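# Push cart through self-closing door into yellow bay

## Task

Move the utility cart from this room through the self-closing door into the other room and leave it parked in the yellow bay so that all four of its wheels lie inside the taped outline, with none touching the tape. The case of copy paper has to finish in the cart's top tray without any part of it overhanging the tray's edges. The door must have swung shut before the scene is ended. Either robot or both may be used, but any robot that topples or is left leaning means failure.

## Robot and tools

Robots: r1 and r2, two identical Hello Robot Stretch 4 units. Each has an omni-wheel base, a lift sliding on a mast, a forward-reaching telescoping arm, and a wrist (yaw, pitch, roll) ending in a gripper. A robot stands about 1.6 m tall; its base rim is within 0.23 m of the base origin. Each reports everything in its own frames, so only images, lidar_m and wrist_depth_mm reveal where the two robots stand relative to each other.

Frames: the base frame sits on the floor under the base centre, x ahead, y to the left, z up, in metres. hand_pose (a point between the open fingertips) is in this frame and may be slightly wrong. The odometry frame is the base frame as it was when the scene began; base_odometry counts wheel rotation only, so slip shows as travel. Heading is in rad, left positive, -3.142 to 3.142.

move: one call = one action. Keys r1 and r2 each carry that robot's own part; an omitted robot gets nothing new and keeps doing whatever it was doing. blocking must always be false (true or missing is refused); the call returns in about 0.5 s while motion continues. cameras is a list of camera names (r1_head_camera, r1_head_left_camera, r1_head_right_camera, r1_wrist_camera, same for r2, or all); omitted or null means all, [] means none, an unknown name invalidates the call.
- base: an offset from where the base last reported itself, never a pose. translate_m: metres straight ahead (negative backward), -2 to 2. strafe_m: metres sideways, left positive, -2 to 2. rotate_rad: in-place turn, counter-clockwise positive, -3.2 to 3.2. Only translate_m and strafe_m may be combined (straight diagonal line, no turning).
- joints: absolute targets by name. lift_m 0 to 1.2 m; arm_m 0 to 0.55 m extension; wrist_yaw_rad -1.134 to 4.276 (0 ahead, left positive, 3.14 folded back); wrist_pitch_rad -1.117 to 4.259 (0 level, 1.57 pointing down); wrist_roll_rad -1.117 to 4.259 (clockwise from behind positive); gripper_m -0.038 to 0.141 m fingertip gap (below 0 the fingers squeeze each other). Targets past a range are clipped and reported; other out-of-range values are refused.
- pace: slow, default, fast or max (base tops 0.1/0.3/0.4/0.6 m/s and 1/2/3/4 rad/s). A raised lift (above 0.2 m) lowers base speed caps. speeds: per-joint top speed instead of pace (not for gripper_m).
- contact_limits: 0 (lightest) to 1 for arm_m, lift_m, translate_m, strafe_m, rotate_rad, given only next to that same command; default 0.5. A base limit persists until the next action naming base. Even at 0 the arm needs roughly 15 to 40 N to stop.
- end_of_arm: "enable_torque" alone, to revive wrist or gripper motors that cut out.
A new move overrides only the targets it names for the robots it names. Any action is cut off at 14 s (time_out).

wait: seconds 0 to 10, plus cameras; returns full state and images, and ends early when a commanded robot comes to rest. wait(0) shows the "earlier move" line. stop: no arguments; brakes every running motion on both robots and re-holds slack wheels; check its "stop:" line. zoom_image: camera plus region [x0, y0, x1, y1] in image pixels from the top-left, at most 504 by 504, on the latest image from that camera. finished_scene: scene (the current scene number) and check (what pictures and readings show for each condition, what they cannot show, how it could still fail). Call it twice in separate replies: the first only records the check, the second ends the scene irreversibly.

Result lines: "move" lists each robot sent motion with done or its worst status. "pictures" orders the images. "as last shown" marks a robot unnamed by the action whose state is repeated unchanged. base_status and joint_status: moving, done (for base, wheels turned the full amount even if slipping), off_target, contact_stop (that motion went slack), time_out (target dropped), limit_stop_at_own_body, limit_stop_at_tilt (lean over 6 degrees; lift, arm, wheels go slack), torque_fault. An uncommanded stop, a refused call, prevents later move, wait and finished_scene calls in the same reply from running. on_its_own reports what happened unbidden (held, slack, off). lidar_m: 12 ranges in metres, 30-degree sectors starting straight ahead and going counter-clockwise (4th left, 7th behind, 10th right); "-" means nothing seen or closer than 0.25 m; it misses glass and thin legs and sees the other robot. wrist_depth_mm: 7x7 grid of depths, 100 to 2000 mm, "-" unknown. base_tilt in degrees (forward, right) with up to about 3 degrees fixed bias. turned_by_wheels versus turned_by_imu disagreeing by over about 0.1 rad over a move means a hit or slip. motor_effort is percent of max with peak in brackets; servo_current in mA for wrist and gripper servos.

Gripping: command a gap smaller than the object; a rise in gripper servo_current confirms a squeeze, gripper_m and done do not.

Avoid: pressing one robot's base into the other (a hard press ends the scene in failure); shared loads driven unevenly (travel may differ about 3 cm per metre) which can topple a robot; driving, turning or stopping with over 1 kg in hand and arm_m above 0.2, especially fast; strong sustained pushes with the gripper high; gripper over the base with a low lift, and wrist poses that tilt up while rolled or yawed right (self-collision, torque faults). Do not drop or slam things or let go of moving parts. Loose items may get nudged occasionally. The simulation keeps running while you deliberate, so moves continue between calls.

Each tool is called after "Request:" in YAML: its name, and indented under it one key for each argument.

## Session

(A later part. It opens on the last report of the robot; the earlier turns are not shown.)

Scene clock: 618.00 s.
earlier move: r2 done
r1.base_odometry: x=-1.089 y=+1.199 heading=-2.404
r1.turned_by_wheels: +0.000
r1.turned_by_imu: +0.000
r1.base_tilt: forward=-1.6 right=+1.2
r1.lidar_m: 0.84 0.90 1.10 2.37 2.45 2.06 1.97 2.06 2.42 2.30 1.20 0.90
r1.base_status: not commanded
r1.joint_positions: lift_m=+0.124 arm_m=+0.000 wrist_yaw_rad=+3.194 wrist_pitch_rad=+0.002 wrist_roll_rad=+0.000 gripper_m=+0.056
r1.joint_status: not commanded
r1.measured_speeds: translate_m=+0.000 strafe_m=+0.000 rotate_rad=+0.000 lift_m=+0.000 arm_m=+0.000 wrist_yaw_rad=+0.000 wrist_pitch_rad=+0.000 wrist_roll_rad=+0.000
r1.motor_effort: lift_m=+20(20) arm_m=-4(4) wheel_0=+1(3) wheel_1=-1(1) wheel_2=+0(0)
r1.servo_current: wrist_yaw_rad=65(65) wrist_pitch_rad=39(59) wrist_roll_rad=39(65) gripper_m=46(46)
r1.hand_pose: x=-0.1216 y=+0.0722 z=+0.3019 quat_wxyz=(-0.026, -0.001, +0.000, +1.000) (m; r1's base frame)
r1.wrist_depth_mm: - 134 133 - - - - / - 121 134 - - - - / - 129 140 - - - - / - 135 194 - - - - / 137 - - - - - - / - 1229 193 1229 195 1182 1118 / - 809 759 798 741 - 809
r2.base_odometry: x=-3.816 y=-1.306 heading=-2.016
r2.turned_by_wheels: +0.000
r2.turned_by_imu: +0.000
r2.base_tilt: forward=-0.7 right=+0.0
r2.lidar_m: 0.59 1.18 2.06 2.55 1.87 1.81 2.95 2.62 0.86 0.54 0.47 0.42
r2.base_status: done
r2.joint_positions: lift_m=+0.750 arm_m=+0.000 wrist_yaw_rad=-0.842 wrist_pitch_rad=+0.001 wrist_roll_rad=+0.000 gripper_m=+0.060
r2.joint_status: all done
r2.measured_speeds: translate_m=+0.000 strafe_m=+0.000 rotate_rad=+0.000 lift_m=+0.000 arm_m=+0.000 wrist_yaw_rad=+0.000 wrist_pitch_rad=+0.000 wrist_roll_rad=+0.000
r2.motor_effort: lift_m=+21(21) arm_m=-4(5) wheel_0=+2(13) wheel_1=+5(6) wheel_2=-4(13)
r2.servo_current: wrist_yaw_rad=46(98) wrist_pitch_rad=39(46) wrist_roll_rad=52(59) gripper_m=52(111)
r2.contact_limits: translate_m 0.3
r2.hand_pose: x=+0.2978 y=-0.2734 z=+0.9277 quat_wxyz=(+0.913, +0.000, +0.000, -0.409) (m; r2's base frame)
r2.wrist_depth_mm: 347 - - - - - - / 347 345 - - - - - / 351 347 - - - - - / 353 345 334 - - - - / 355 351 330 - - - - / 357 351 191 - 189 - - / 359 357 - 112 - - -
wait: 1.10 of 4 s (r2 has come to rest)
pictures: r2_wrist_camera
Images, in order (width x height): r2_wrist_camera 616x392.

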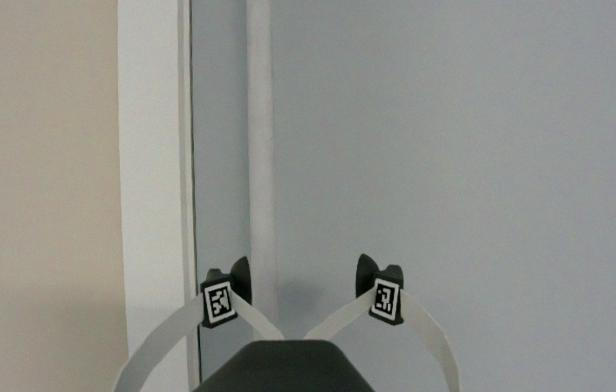

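Request:
move:
  blocking: false
  r2: {"base": {"translate_m": 0.036, "strafe_m": 0.0045}, "contact_limits": {"translate_m": 0.3}}
  cameras: []

Request:
wait:
  seconds: 3
  cameras: ["r2_wrist_camera"]

Scene clock: 625.83 s.
move: r2 moving
r1.base_odometry: x=-1.089 y=+1.199 heading=-2.404
r1.turned_by_wheels: +0.000
r1.turned_by_imu: +0.000
r1.base_tilt: forward=-1.5 right=+1.2
r1.lidar_m: 0.85 0.89 1.15 2.37 2.45 2.08 1.96 2.03 2.42 2.33 1.20 0.91
r1.base_status: not commanded
r1.joint_positions: lift_m=+0.124 arm_m=+0.000 wrist_yaw_rad=+3.194 wrist_pitch_rad=+0.002 wrist_roll_rad=+0.000 gripper_m=+0.056
r1.joint_status: not commanded
r1.measured_speeds: translate_m=+0.000 strafe_m=+0.000 rotate_rad=+0.000 lift_m=+0.000 arm_m=+0.000 wrist_yaw_rad=+0.000 wrist_pitch_rad=+0.000 wrist_roll_rad=+0.000
r1.motor_effort: lift_m=+19(20) arm_m=-4(4) wheel_0=+2(2) wheel_1=-1(1) wheel_2=+0(0)
r1.servo_current: wrist_yaw_rad=46(59) wrist_pitch_rad=46(52) wrist_roll_rad=65(65) gripper_m=39(46)
r1.hand_pose: x=-0.1216 y=+0.0722 z=+0.3019 quat_wxyz=(-0.026, -0.001, +0.000, +1.000) (m; r1's base frame)
r1.wrist_depth_mm: - 133 134 - - - - / - 121 134 - - - - / - 128 140 - - - - / - 135 193 - - - - / 137 - - - - - - / - 1229 194 1205 195 1160 1118 / - 809 759 798 741 - 809
r2.base_odometry: x=-3.825 y=-1.333 heading=-2.016
r2.turned_by_wheels: +0.000
r2.turned_by_imu: +0.001
r2.base_tilt: forward=-0.6 right=+0.0
r2.lidar_m: 0.59 1.16 2.02 2.49 1.89 1.84 2.99 2.66 0.84 0.51 0.45 0.39
r2.base_status: translate_m moving; strafe_m moving
r2.joint_positions: lift_m=+0.750 arm_m=+0.000 wrist_yaw_rad=-0.842 wrist_pitch_rad=+0.001 wrist_roll_rad=+0.000 gripper_m=+0.060
r2.joint_status: not commanded
r2.measured_speeds: translate_m=+0.070 strafe_m=+0.010 rotate_rad=-0.004 lift_m=+0.000 arm_m=+0.000 wrist_yaw_rad=+0.000 wrist_pitch_rad=+0.000 wrist_roll_rad=+0.000
r2.motor_effort: lift_m=+21(21) arm_m=-4(4) wheel_0=+2(8) wheel_1=+4(9) wheel_2=-4(13)
r2.servo_current: wrist_yaw_rad=52(52) wrist_pitch_rad=46(46) wrist_roll_rad=39(52) gripper_m=52(52)
r2.contact_limits: translate_m 0.3
r2.hand_pose: x=+0.2978 y=-0.2734 z=+0.9277 quat_wxyz=(+0.913, +0.000, +0.000, -0.409) (m; r2's base frame)
r2.wrist_depth_mm: 330 327 320 - - - - / 332 329 324 252 - - - / 336 330 325 252 - - - / 338 332 325 253 - - - / 338 332 317 - - - - / 342 336 188 256 188 - - / 343 340 - 112 - - -
pictures: none
No camera images: "cameras" was empty.

Scene clock: 626.37 s.
earlier move: r2 done
r1.base_odometry: x=-1.089 y=+1.199 heading=-2.404
r1.turned_by_wheels: +0.000
r1.turned_by_imu: +0.000
r1.base_tilt: forward=-1.6 right=+1.2
r1.lidar_m: 0.87 0.88 1.09 2.38 2.43 2.08 1.95 2.07 2.44 2.32 1.21 0.91
r1.base_status: not commanded
r1.joint_positions: lift_m=+0.124 arm_m=+0.000 wrist_yaw_rad=+3.194 wrist_pitch_rad=+0.002 wrist_roll_rad=+0.000 gripper_m=+0.056
r1.joint_status: not commanded
r1.measured_speeds: translate_m=+0.000 strafe_m=+0.000 rotate_rad=+0.000 lift_m=+0.000 arm_m=+0.000 wrist_yaw_rad=+0.000 wrist_pitch_rad=+0.000 wrist_roll_rad=+0.000
r1.motor_effort: lift_m=+20(20) arm_m=-4(4) wheel_0=+1(2) wheel_1=-1(1) wheel_2=+0(0)
r1.servo_current: wrist_yaw_rad=46(59) wrist_pitch_rad=46(52) wrist_roll_rad=52(65) gripper_m=39(46)
r1.hand_pose: x=-0.1216 y=+0.0722 z=+0.3019 quat_wxyz=(-0.026, -0.001, +0.000, +1.000) (m; r1's base frame)
r1.wrist_depth_mm: - 133 133 - - - - / - 121 134 - - - - / - 129 140 - - - - / - 134 193 - - - - / 137 - - - - - - / - 1229 193 1205 195 1160 1118 / - 809 759 809 741 - 809
r2.base_odometry: x=-3.828 y=-1.341 heading=-2.016
r2.turned_by_wheels: +0.000
r2.turned_by_imu: +0.000
r2.base_tilt: forward=-0.7 right=+0.1
r2.lidar_m: 0.56 1.15 2.04 2.48 1.88 1.84 2.99 2.67 0.82 0.51 0.43 0.39
r2.base_status: done
r2.joint_positions: lift_m=+0.750 arm_m=+0.000 wrist_yaw_rad=-0.842 wrist_pitch_rad=+0.001 wrist_roll_rad=+0.000 gripper_m=+0.060
r2.joint_status: not commanded
r2.measured_speeds: translate_m=+0.000 strafe_m=+0.000 rotate_rad=+0.000 lift_m=+0.000 arm_m=+0.000 wrist_yaw_rad=+0.000 wrist_pitch_rad=+0.000 wrist_roll_rad=+0.000
r2.motor_effort: lift_m=+21(21) arm_m=-4(4) wheel_0=+3(8) wheel_1=+3(9) wheel_2=-2(13)
r2.servo_current: wrist_yaw_rad=39(52) wrist_pitch_rad=39(46) wrist_roll_rad=33(52) gripper_m=52(52)
r2.contact_limits: translate_m 0.3
r2.hand_pose: x=+0.2978 y=-0.2734 z=+0.9277 quat_wxyz=(+0.913, +0.000, +0.000, -0.409) (m; r2's base frame)
r2.wrist_depth_mm: 327 322 - 245 - - - / 330 325 - 245 - - - / 329 324 - - - - - / 330 329 320 - - - - / 336 327 312 - - - - / 338 330 190 250 189 - - / 338 334 - 112 - - -
wait: 0.53 of 3 s (r2 has come to rest)
pictures: r2_wrist_camera
Images, in order (width x height): r2_wrist_camera 616x392.

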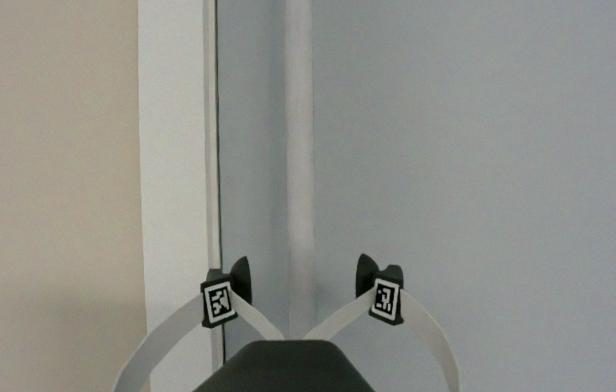

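Request:
move:
  blocking: false
  r2: {"base": {"translate_m": 0.051, "strafe_m": -0.059}, "contact_limits": {"translate_m": 0.2}, "pace": "slow"}
  cameras: []

Request:
wait:
  seconds: 3
  cameras: ["r2_wrist_camera"]

Scene clock: 637.13 s.
move: r2 moving
r1.base_odometry: x=-1.089 y=+1.199 heading=-2.404
r1.turned_by_wheels: +0.000
r1.turned_by_imu: +0.000
r1.base_tilt: forward=-1.6 right=+1.3
r1.lidar_m: 0.85 0.88 1.14 2.37 2.45 2.09 1.97 2.04 2.44 2.32 1.21 0.90
r1.base_status: not commanded
r1.joint_positions: lift_m=+0.124 arm_m=+0.000 wrist_yaw_rad=+3.194 wrist_pitch_rad=+0.002 wrist_roll_rad=+0.000 gripper_m=+0.056
r1.joint_status: not commanded
r1.measured_speeds: translate_m=+0.000 strafe_m=+0.000 rotate_rad=+0.000 lift_m=+0.000 arm_m=+0.000 wrist_yaw_rad=+0.000 wrist_pitch_rad=+0.000 wrist_roll_rad=+0.000
r1.motor_effort: lift_m=+20(20) arm_m=-4(4) wheel_0=+2(2) wheel_1=-2(2) wheel_2=+0(0)
r1.servo_current: wrist_yaw_rad=52(52) wrist_pitch_rad=39(52) wrist_roll_rad=59(65) gripper_m=46(52)
r1.hand_pose: x=-0.1216 y=+0.0722 z=+0.3019 quat_wxyz=(-0.026, -0.001, +0.000, +1.000) (m; r1's base frame)
r1.wrist_depth_mm: - 134 133 - - - - / - 121 133 - - - - / - 129 140 - - - - / - 135 193 - - - - / 137 - - - - - - / - 1229 193 1205 195 1160 1138 / - 809 759 809 741 - 809
r2.base_odometry: x=-3.840 y=-1.344 heading=-2.017
r2.turned_by_wheels: -0.001
r2.turned_by_imu: +0.000
r2.base_tilt: forward=-0.7 right=+0.1
r2.lidar_m: 0.53 1.14 2.04 2.52 1.92 1.86 2.94 2.65 0.82 0.50 0.41 0.39
r2.base_status: translate_m moving; strafe_m moving
r2.joint_positions: lift_m=+0.750 arm_m=+0.000 wrist_yaw_rad=-0.842 wrist_pitch_rad=+0.001 wrist_roll_rad=+0.000 gripper_m=+0.060
r2.joint_status: not commanded
r2.measured_speeds: translate_m=+0.033 strafe_m=-0.037 rotate_rad=+0.000 lift_m=+0.000 arm_m=+0.000 wrist_yaw_rad=+0.000 wrist_pitch_rad=+0.000 wrist_roll_rad=+0.000
r2.motor_effort: lift_m=+21(21) arm_m=-4(4) wheel_0=+4(12) wheel_1=-6(6) wheel_2=-9(9)
r2.servo_current: wrist_yaw_rad=59(59) wrist_pitch_rad=46(46) wrist_roll_rad=39(52) gripper_m=59(59)
r2.contact_limits: translate_m 0.2
r2.hand_pose: x=+0.2978 y=-0.2734 z=+0.9277 quat_wxyz=(+0.913, +0.000, +0.000, -0.409) (m; r2's base frame)
r2.wrist_depth_mm: 312 310 304 236 - - - / 315 312 306 236 - - - / 319 314 307 - - - - / 317 317 309 236 - - - / 322 319 - 236 - - - / 325 319 190 237 189 - - / 325 320 - 112 - - -
pictures: none
No camera images: "cameras" was empty.

Scene clock: 638.67 s.
earlier move: r2 done
r1.base_odometry: x=-1.089 y=+1.199 heading=-2.404
r1.turned_by_wheels: +0.000
r1.turned_by_imu: +0.000
r1.base_tilt: forward=-1.6 right=+1.3
r1.lidar_m: 0.87 0.89 1.13 2.37 2.45 2.08 1.97 2.04 2.42 2.32 1.21 0.88
r1.base_status: not commanded
r1.joint_positions: lift_m=+0.124 arm_m=+0.000 wrist_yaw_rad=+3.194 wrist_pitch_rad=+0.002 wrist_roll_rad=+0.000 gripper_m=+0.056
r1.joint_status: not commanded
r1.measured_speeds: translate_m=+0.000 strafe_m=+0.000 rotate_rad=+0.000 lift_m=+0.000 arm_m=+0.000 wrist_yaw_rad=+0.000 wrist_pitch_rad=+0.000 wrist_roll_rad=+0.000
r1.motor_effort: lift_m=+19(20) arm_m=-4(4) wheel_0=+2(3) wheel_1=-1(2) wheel_2=+0(0)
r1.servo_current: wrist_yaw_rad=46(59) wrist_pitch_rad=39(52) wrist_roll_rad=39(65) gripper_m=46(52)
r1.hand_pose: x=-0.1216 y=+0.0722 z=+0.3019 quat_wxyz=(-0.026, -0.001, +0.000, +1.000) (m; r1's base frame)
r1.wrist_depth_mm: - 133 133 - - - - / - 121 133 - - - - / - 129 141 - - - - / - 134 193 - - - - / 137 - - - - - - / - 1229 193 1182 195 1160 1118 / - 809 759 798 741 - 798
r2.base_odometry: x=-3.902 y=-1.361 heading=-2.016
r2.turned_by_wheels: +0.001
r2.turned_by_imu: +0.001
r2.base_tilt: forward=-0.7 right=+0.0
r2.lidar_m: 0.48 0.95 2.03 2.52 2.00 1.91 3.00 2.66 0.66 0.43 0.37 0.30
r2.base_status: done
r2.joint_positions: lift_m=+0.750 arm_m=+0.000 wrist_yaw_rad=-0.851 wrist_pitch_rad=+0.001 wrist_roll_rad=+0.000 gripper_m=+0.060
r2.joint_status: not commanded
r2.measured_speeds: translate_m=+0.000 strafe_m=+0.000 rotate_rad=+0.000 lift_m=+0.000 arm_m=+0.000 wrist_yaw_rad=+0.000 wrist_pitch_rad=+0.000 wrist_roll_rad=+0.000
r2.motor_effort: lift_m=+21(21) arm_m=+4(4) wheel_0=+17(18) wheel_1=-7(7) wheel_2=-11(12)
r2.servo_current: wrist_yaw_rad=46(65) wrist_pitch_rad=39(46) wrist_roll_rad=39(59) gripper_m=52(59)
r2.contact_limits: translate_m 0.2
r2.hand_pose: x=+0.2953 y=-0.2745 z=+0.9277 quat_wxyz=(+0.911, +0.000, +0.000, -0.413) (m; r2's base frame)
r2.wrist_depth_mm: 247 229 - 171 - - - / 247 232 - 172 - - - / 249 233 - 173 - - - / 251 234 - 175 - - - / 252 236 248 176 - - - / 254 238 195 176 185 - - / 255 240 250 112 - - -
wait: 1.53 of 3 s (r2 has come to rest)
pictures: r2_wrist_camera
Images, in order (width x height): r2_wrist_camera 616x392.

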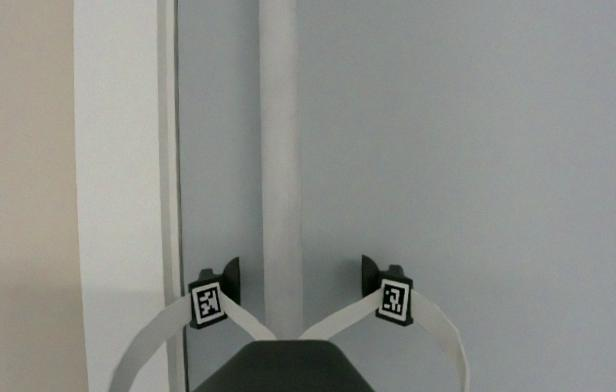

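Request:
move:
  blocking: false
  r2: {"base": {"translate_m": 0.0075, "strafe_m": 0.0065}, "joints": {"gripper_m": -0.02}, "contact_limits": {"translate_m": 0.3}, "pace": "slow"}
  cameras: []

Request:
wait:
  seconds: 3
  cameras: ["r2_wrist_camera"]

Scene clock: 658.20 s.
move: r2 moving
r1.base_odometry: x=-1.089 y=+1.199 heading=-2.404
r1.turned_by_wheels: +0.000
r1.turned_by_imu: +0.000
r1.base_tilt: forward=-1.6 right=+1.3
r1.lidar_m: 0.85 0.88 1.13 2.35 2.44 2.09 1.94 2.04 2.41 2.32 1.21 0.90
r1.base_status: not commanded
r1.joint_positions: lift_m=+0.124 arm_m=+0.000 wrist_yaw_rad=+3.194 wrist_pitch_rad=+0.002 wrist_roll_rad=+0.000 gripper_m=+0.056
r1.joint_status: not commanded
r1.measured_speeds: translate_m=+0.000 strafe_m=+0.000 rotate_rad=+0.000 lift_m=+0.000 arm_m=+0.000 wrist_yaw_rad=+0.000 wrist_pitch_rad=+0.000 wrist_roll_rad=+0.000
r1.motor_effort: lift_m=+19(20) arm_m=-4(4) wheel_0=+1(2) wheel_1=-1(1) wheel_2=+0(0)
r1.servo_current: wrist_yaw_rad=39(72) wrist_pitch_rad=46(46) wrist_roll_rad=33(52) gripper_m=46(46)
r1.hand_pose: x=-0.1216 y=+0.0722 z=+0.3019 quat_wxyz=(-0.026, -0.001, +0.000, +1.000) (m; r1's base frame)
r1.wrist_depth_mm: - 134 133 - - - - / - 121 133 - - - - / - 129 141 - - - - / - 135 193 - - - - / 138 - - - - - - / - 1229 194 1205 195 1160 1118 / - 809 750 798 741 - 809
r2.base_odometry: x=-3.900 y=-1.370 heading=-2.016
r2.turned_by_wheels: -0.001
r2.turned_by_imu: +0.000
r2.base_tilt: forward=-0.7 right=+0.0
r2.lidar_m: 0.46 0.97 2.04 2.51 2.01 1.90 3.00 2.67 0.72 0.42 0.37 0.29
r2.base_status: translate_m moving; strafe_m moving
r2.joint_positions: lift_m=+0.750 arm_m=+0.000 wrist_yaw_rad=-0.854 wrist_pitch_rad=+0.001 wrist_roll_rad=+0.000 gripper_m=+0.050
r2.joint_status: gripper_m moving
r2.measured_speeds: translate_m=+0.009 strafe_m=+0.009 rotate_rad=+0.000 lift_m=+0.000 arm_m=+0.000 wrist_yaw_rad=-0.006 wrist_pitch_rad=+0.000 wrist_roll_rad=+0.000
r2.motor_effort: lift_m=+21(21) arm_m=+4(4) wheel_0=+4(18) wheel_1=+1(7) wheel_2=-13(14)
r2.servo_current: wrist_yaw_rad=59(59) wrist_pitch_rad=39(46) wrist_roll_rad=46(59) gripper_m=78(91)
r2.contact_limits: translate_m 0.3
r2.hand_pose: x=+0.2945 y=-0.2748 z=+0.9277 quat_wxyz=(+0.910, +0.000, +0.000, -0.414) (m; r2's base frame)
r2.wrist_depth_mm: 244 229 246 172 - - - / 248 230 247 177 - - - / 247 230 245 173 - - - / 250 233 247 175 - - - / 251 235 246 175 - - - / 251 236 191 176 190 - - / 254 237 - 112 - - -
pictures: none
No camera images: "cameras" was empty.

Scene clock: 660.57 s.
earlier move: r2 done
r1.base_odometry: x=-1.089 y=+1.199 heading=-2.404
r1.turned_by_wheels: +0.000
r1.turned_by_imu: +0.000
r1.base_tilt: forward=-1.6 right=+1.3
r1.lidar_m: 0.84 0.89 1.12 2.37 2.46 2.07 1.97 2.08 2.42 2.31 1.18 0.91
r1.base_status: not commanded
r1.joint_positions: lift_m=+0.124 arm_m=+0.000 wrist_yaw_rad=+3.194 wrist_pitch_rad=+0.002 wrist_roll_rad=+0.000 gripper_m=+0.056
r1.joint_status: not commanded
r1.measured_speeds: translate_m=+0.000 strafe_m=+0.000 rotate_rad=+0.000 lift_m=+0.000 arm_m=+0.000 wrist_yaw_rad=+0.000 wrist_pitch_rad=+0.000 wrist_roll_rad=+0.000
r1.motor_effort: lift_m=+20(20) arm_m=-4(4) wheel_0=+2(3) wheel_1=-1(2) wheel_2=+0(0)
r1.servo_current: wrist_yaw_rad=39(72) wrist_pitch_rad=39(59) wrist_roll_rad=33(72) gripper_m=39(46)
r1.hand_pose: x=-0.1216 y=+0.0722 z=+0.3019 quat_wxyz=(-0.026, -0.001, +0.000, +1.000) (m; r1's base frame)
r1.wrist_depth_mm: - 134 133 - - - - / - 121 133 - - - - / - 129 141 - - - - / - 135 193 - - - - / 137 - - - - - - / - 1205 193 1182 196 1182 1118 / - 809 759 798 741 - 798
r2.base_odometry: x=-3.899 y=-1.371 heading=-2.016
r2.turned_by_wheels: +0.000
r2.turned_by_imu: +0.001
r2.base_tilt: forward=-0.7 right=+0.1
r2.lidar_m: 0.46 0.95 2.05 2.47 1.98 1.92 2.99 2.67 0.70 0.42 0.36 0.34
r2.base_status: done
r2.joint_positions: lift_m=+0.750 arm_m=+0.000 wrist_yaw_rad=-0.848 wrist_pitch_rad=+0.001 wrist_roll_rad=+0.000 gripper_m=-0.019
r2.joint_status: all done
r2.measured_speeds: translate_m=+0.000 strafe_m=+0.000 rotate_rad=+0.000 lift_m=+0.000 arm_m=+0.000 wrist_yaw_rad=+0.000 wrist_pitch_rad=+0.000 wrist_roll_rad=+0.000
r2.motor_effort: lift_m=+21(21) arm_m=+4(4) wheel_0=+4(18) wheel_1=+0(7) wheel_2=-7(14)
r2.servo_current: wrist_yaw_rad=52(72) wrist_pitch_rad=39(46) wrist_roll_rad=46(59) gripper_m=91(163)
r2.contact_limits: translate_m 0.3
r2.hand_pose: x=+0.2961 y=-0.2741 z=+0.9277 quat_wxyz=(+0.911, +0.000, +0.000, -0.411) (m; r2's base frame)
r2.wrist_depth_mm: 245 228 - 168 - - - / 247 230 - 169 - - - / 248 231 - 173 - - - / 249 232 244 171 - - - / 251 234 245 172 - - - / 252 236 185 186 178 - - / 254 236 248 112 - - -
wait: 2.37 of 3 s (r2 has come to rest)
pictures: r2_wrist_camera
Images, in order (width x height): r2_wrist_camera 616x392.

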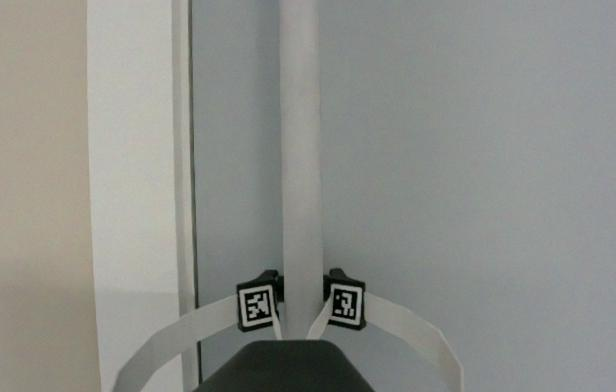

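Request:
move:
  blocking: false
  r2: {"base": {"translate_m": -0.085, "strafe_m": 0.049}, "joints": {"wrist_yaw_rad": -0.765}, "speeds": {"wrist_yaw_rad": 0.08}, "pace": "slow", "contact_limits": {"translate_m": 0.8}}
  cameras: []

Request:
wait:
  seconds: 3
  cameras: ["r2_wrist_camera"]

Scene clock: 674.40 s.
move: r2 moving
r1.base_odometry: x=-1.089 y=+1.199 heading=-2.404
r1.turned_by_wheels: +0.000
r1.turned_by_imu: +0.000
r1.base_tilt: forward=-1.6 right=+1.3
r1.lidar_m: 0.87 0.89 1.13 2.36 2.44 2.06 1.97 2.09 2.41 2.30 1.16 0.91
r1.base_status: not commanded
r1.joint_positions: lift_m=+0.124 arm_m=+0.000 wrist_yaw_rad=+3.194 wrist_pitch_rad=+0.002 wrist_roll_rad=+0.000 gripper_m=+0.056
r1.joint_status: not commanded
r1.measured_speeds: translate_m=+0.000 strafe_m=+0.000 rotate_rad=+0.000 lift_m=+0.000 arm_m=+0.000 wrist_yaw_rad=+0.000 wrist_pitch_rad=+0.000 wrist_roll_rad=+0.000
r1.motor_effort: lift_m=+19(20) arm_m=-4(4) wheel_0=+2(2) wheel_1=-1(1) wheel_2=+0(0)
r1.servo_current: wrist_yaw_rad=65(65) wrist_pitch_rad=39(46) wrist_roll_rad=46(65) gripper_m=46(46)
r1.hand_pose: x=-0.1216 y=+0.0722 z=+0.3019 quat_wxyz=(-0.026, -0.001, +0.000, +1.000) (m; r1's base frame)
r1.wrist_depth_mm: - 134 133 - - - - / - 121 134 - - - - / - 129 140 - - - - / - 135 194 - - - - / 137 - - - - - - / - 1229 193 1182 195 1160 1118 / - 809 759 798 741 - 809
r2.base_odometry: x=-3.888 y=-1.363 heading=-2.016
r2.turned_by_wheels: +0.000
r2.turned_by_imu: +0.000
r2.base_tilt: forward=-0.7 right=+0.1
r2.lidar_m: 0.48 0.99 2.03 2.48 1.99 1.91 2.97 2.67 0.74 0.43 0.39 0.33
r2.base_status: translate_m moving; strafe_m moving
r2.joint_positions: lift_m=+0.750 arm_m=+0.000 wrist_yaw_rad=-0.817 wrist_pitch_rad=+0.001 wrist_roll_rad=+0.000 gripper_m=-0.019
r2.joint_status: wrist_yaw_rad moving
r2.measured_speeds: translate_m=-0.049 strafe_m=+0.028 rotate_rad=+0.001 lift_m=+0.000 arm_m=+0.000 wrist_yaw_rad=+0.054 wrist_pitch_rad=+0.000 wrist_roll_rad=+0.000
r2.motor_effort: lift_m=+21(21) arm_m=+4(4) wheel_0=-5(9) wheel_1=+2(3) wheel_2=+7(10)
r2.servo_current: wrist_yaw_rad=39(78) wrist_pitch_rad=39(46) wrist_roll_rad=52(52) gripper_m=85(91)
r2.contact_limits: translate_m 0.8
r2.hand_pose: x=+0.3044 y=-0.2702 z=+0.9277 quat_wxyz=(+0.918, +0.000, +0.000, -0.397) (m; r2's base frame)
r2.wrist_depth_mm: 259 241 251 177 - - - / 260 243 252 179 - - - / 262 243 254 181 - - - / 264 245 254 181 - - - / 265 247 257 182 - - - / 267 248 185 184 180 - - / 268 249 249 112 - - -
pictures: none
No camera images: "cameras" was empty.

Scene clock: 676.03 s.
earlier move: r2 done
r1.base_odometry: x=-1.089 y=+1.199 heading=-2.404
r1.turned_by_wheels: +0.000
r1.turned_by_imu: +0.000
r1.base_tilt: forward=-1.6 right=+1.2
r1.lidar_m: 0.90 0.88 1.15 2.37 2.46 2.07 1.95 2.05 2.42 2.32 1.20 0.90
r1.base_status: not commanded
r1.joint_positions: lift_m=+0.124 arm_m=+0.000 wrist_yaw_rad=+3.194 wrist_pitch_rad=+0.002 wrist_roll_rad=+0.000 gripper_m=+0.056
r1.joint_status: not commanded
r1.measured_speeds: translate_m=+0.000 strafe_m=+0.000 rotate_rad=+0.000 lift_m=+0.000 arm_m=+0.000 wrist_yaw_rad=+0.000 wrist_pitch_rad=+0.000 wrist_roll_rad=+0.000
r1.motor_effort: lift_m=+19(20) arm_m=-4(4) wheel_0=+2(3) wheel_1=-1(1) wheel_2=+0(0)
r1.servo_current: wrist_yaw_rad=46(65) wrist_pitch_rad=39(46) wrist_roll_rad=46(72) gripper_m=39(52)
r1.hand_pose: x=-0.1216 y=+0.0722 z=+0.3019 quat_wxyz=(-0.026, -0.001, +0.000, +1.000) (m; r1's base frame)
r1.wrist_depth_mm: - 134 133 - - - - / - 121 133 - - - - / - 129 141 - - - - / - 135 193 - - - - / 137 - - - - - - / - 1229 193 1205 196 1160 1118 / - 809 759 809 741 - 809
r2.base_odometry: x=-3.819 y=-1.315 heading=-2.016
r2.turned_by_wheels: +0.000
r2.turned_by_imu: +0.003
r2.base_tilt: forward=-0.7 right=+0.1
r2.lidar_m: 0.59 1.18 2.08 2.55 1.89 1.77 2.93 2.64 0.84 0.47 0.40 0.34
r2.base_status: done
r2.joint_positions: lift_m=+0.750 arm_m=+0.000 wrist_yaw_rad=-0.757 wrist_pitch_rad=+0.001 wrist_roll_rad=+0.000 gripper_m=-0.019
r2.joint_status: all done
r2.measured_speeds: translate_m=+0.000 strafe_m=+0.000 rotate_rad=+0.000 lift_m=+0.000 arm_m=+0.000 wrist_yaw_rad=+0.000 wrist_pitch_rad=+0.000 wrist_roll_rad=+0.000
r2.motor_effort: lift_m=+21(21) arm_m=-4(4) wheel_0=-12(28) wheel_1=-1(4) wheel_2=+13(14)
r2.servo_current: wrist_yaw_rad=52(91) wrist_pitch_rad=46(46) wrist_roll_rad=52(59) gripper_m=91(98)
r2.contact_limits: translate_m 0.8
r2.hand_pose: x=+0.3204 y=-0.2616 z=+0.9277 quat_wxyz=(+0.929, +0.000, +0.000, -0.370) (m; r2's base frame)
r2.wrist_depth_mm: 357 349 - 180 - - - / 366 351 - 182 - - - / 364 347 - 183 - - - / 368 351 - 183 - - - / 370 353 - - - - - / 375 355 180 187 179 - - / 377 364 - 112 - - -
wait: 1.63 of 3 s (r2 has come to rest)
pictures: r2_wrist_camera
Images, in order (width x height): r2_wrist_camera 616x392.

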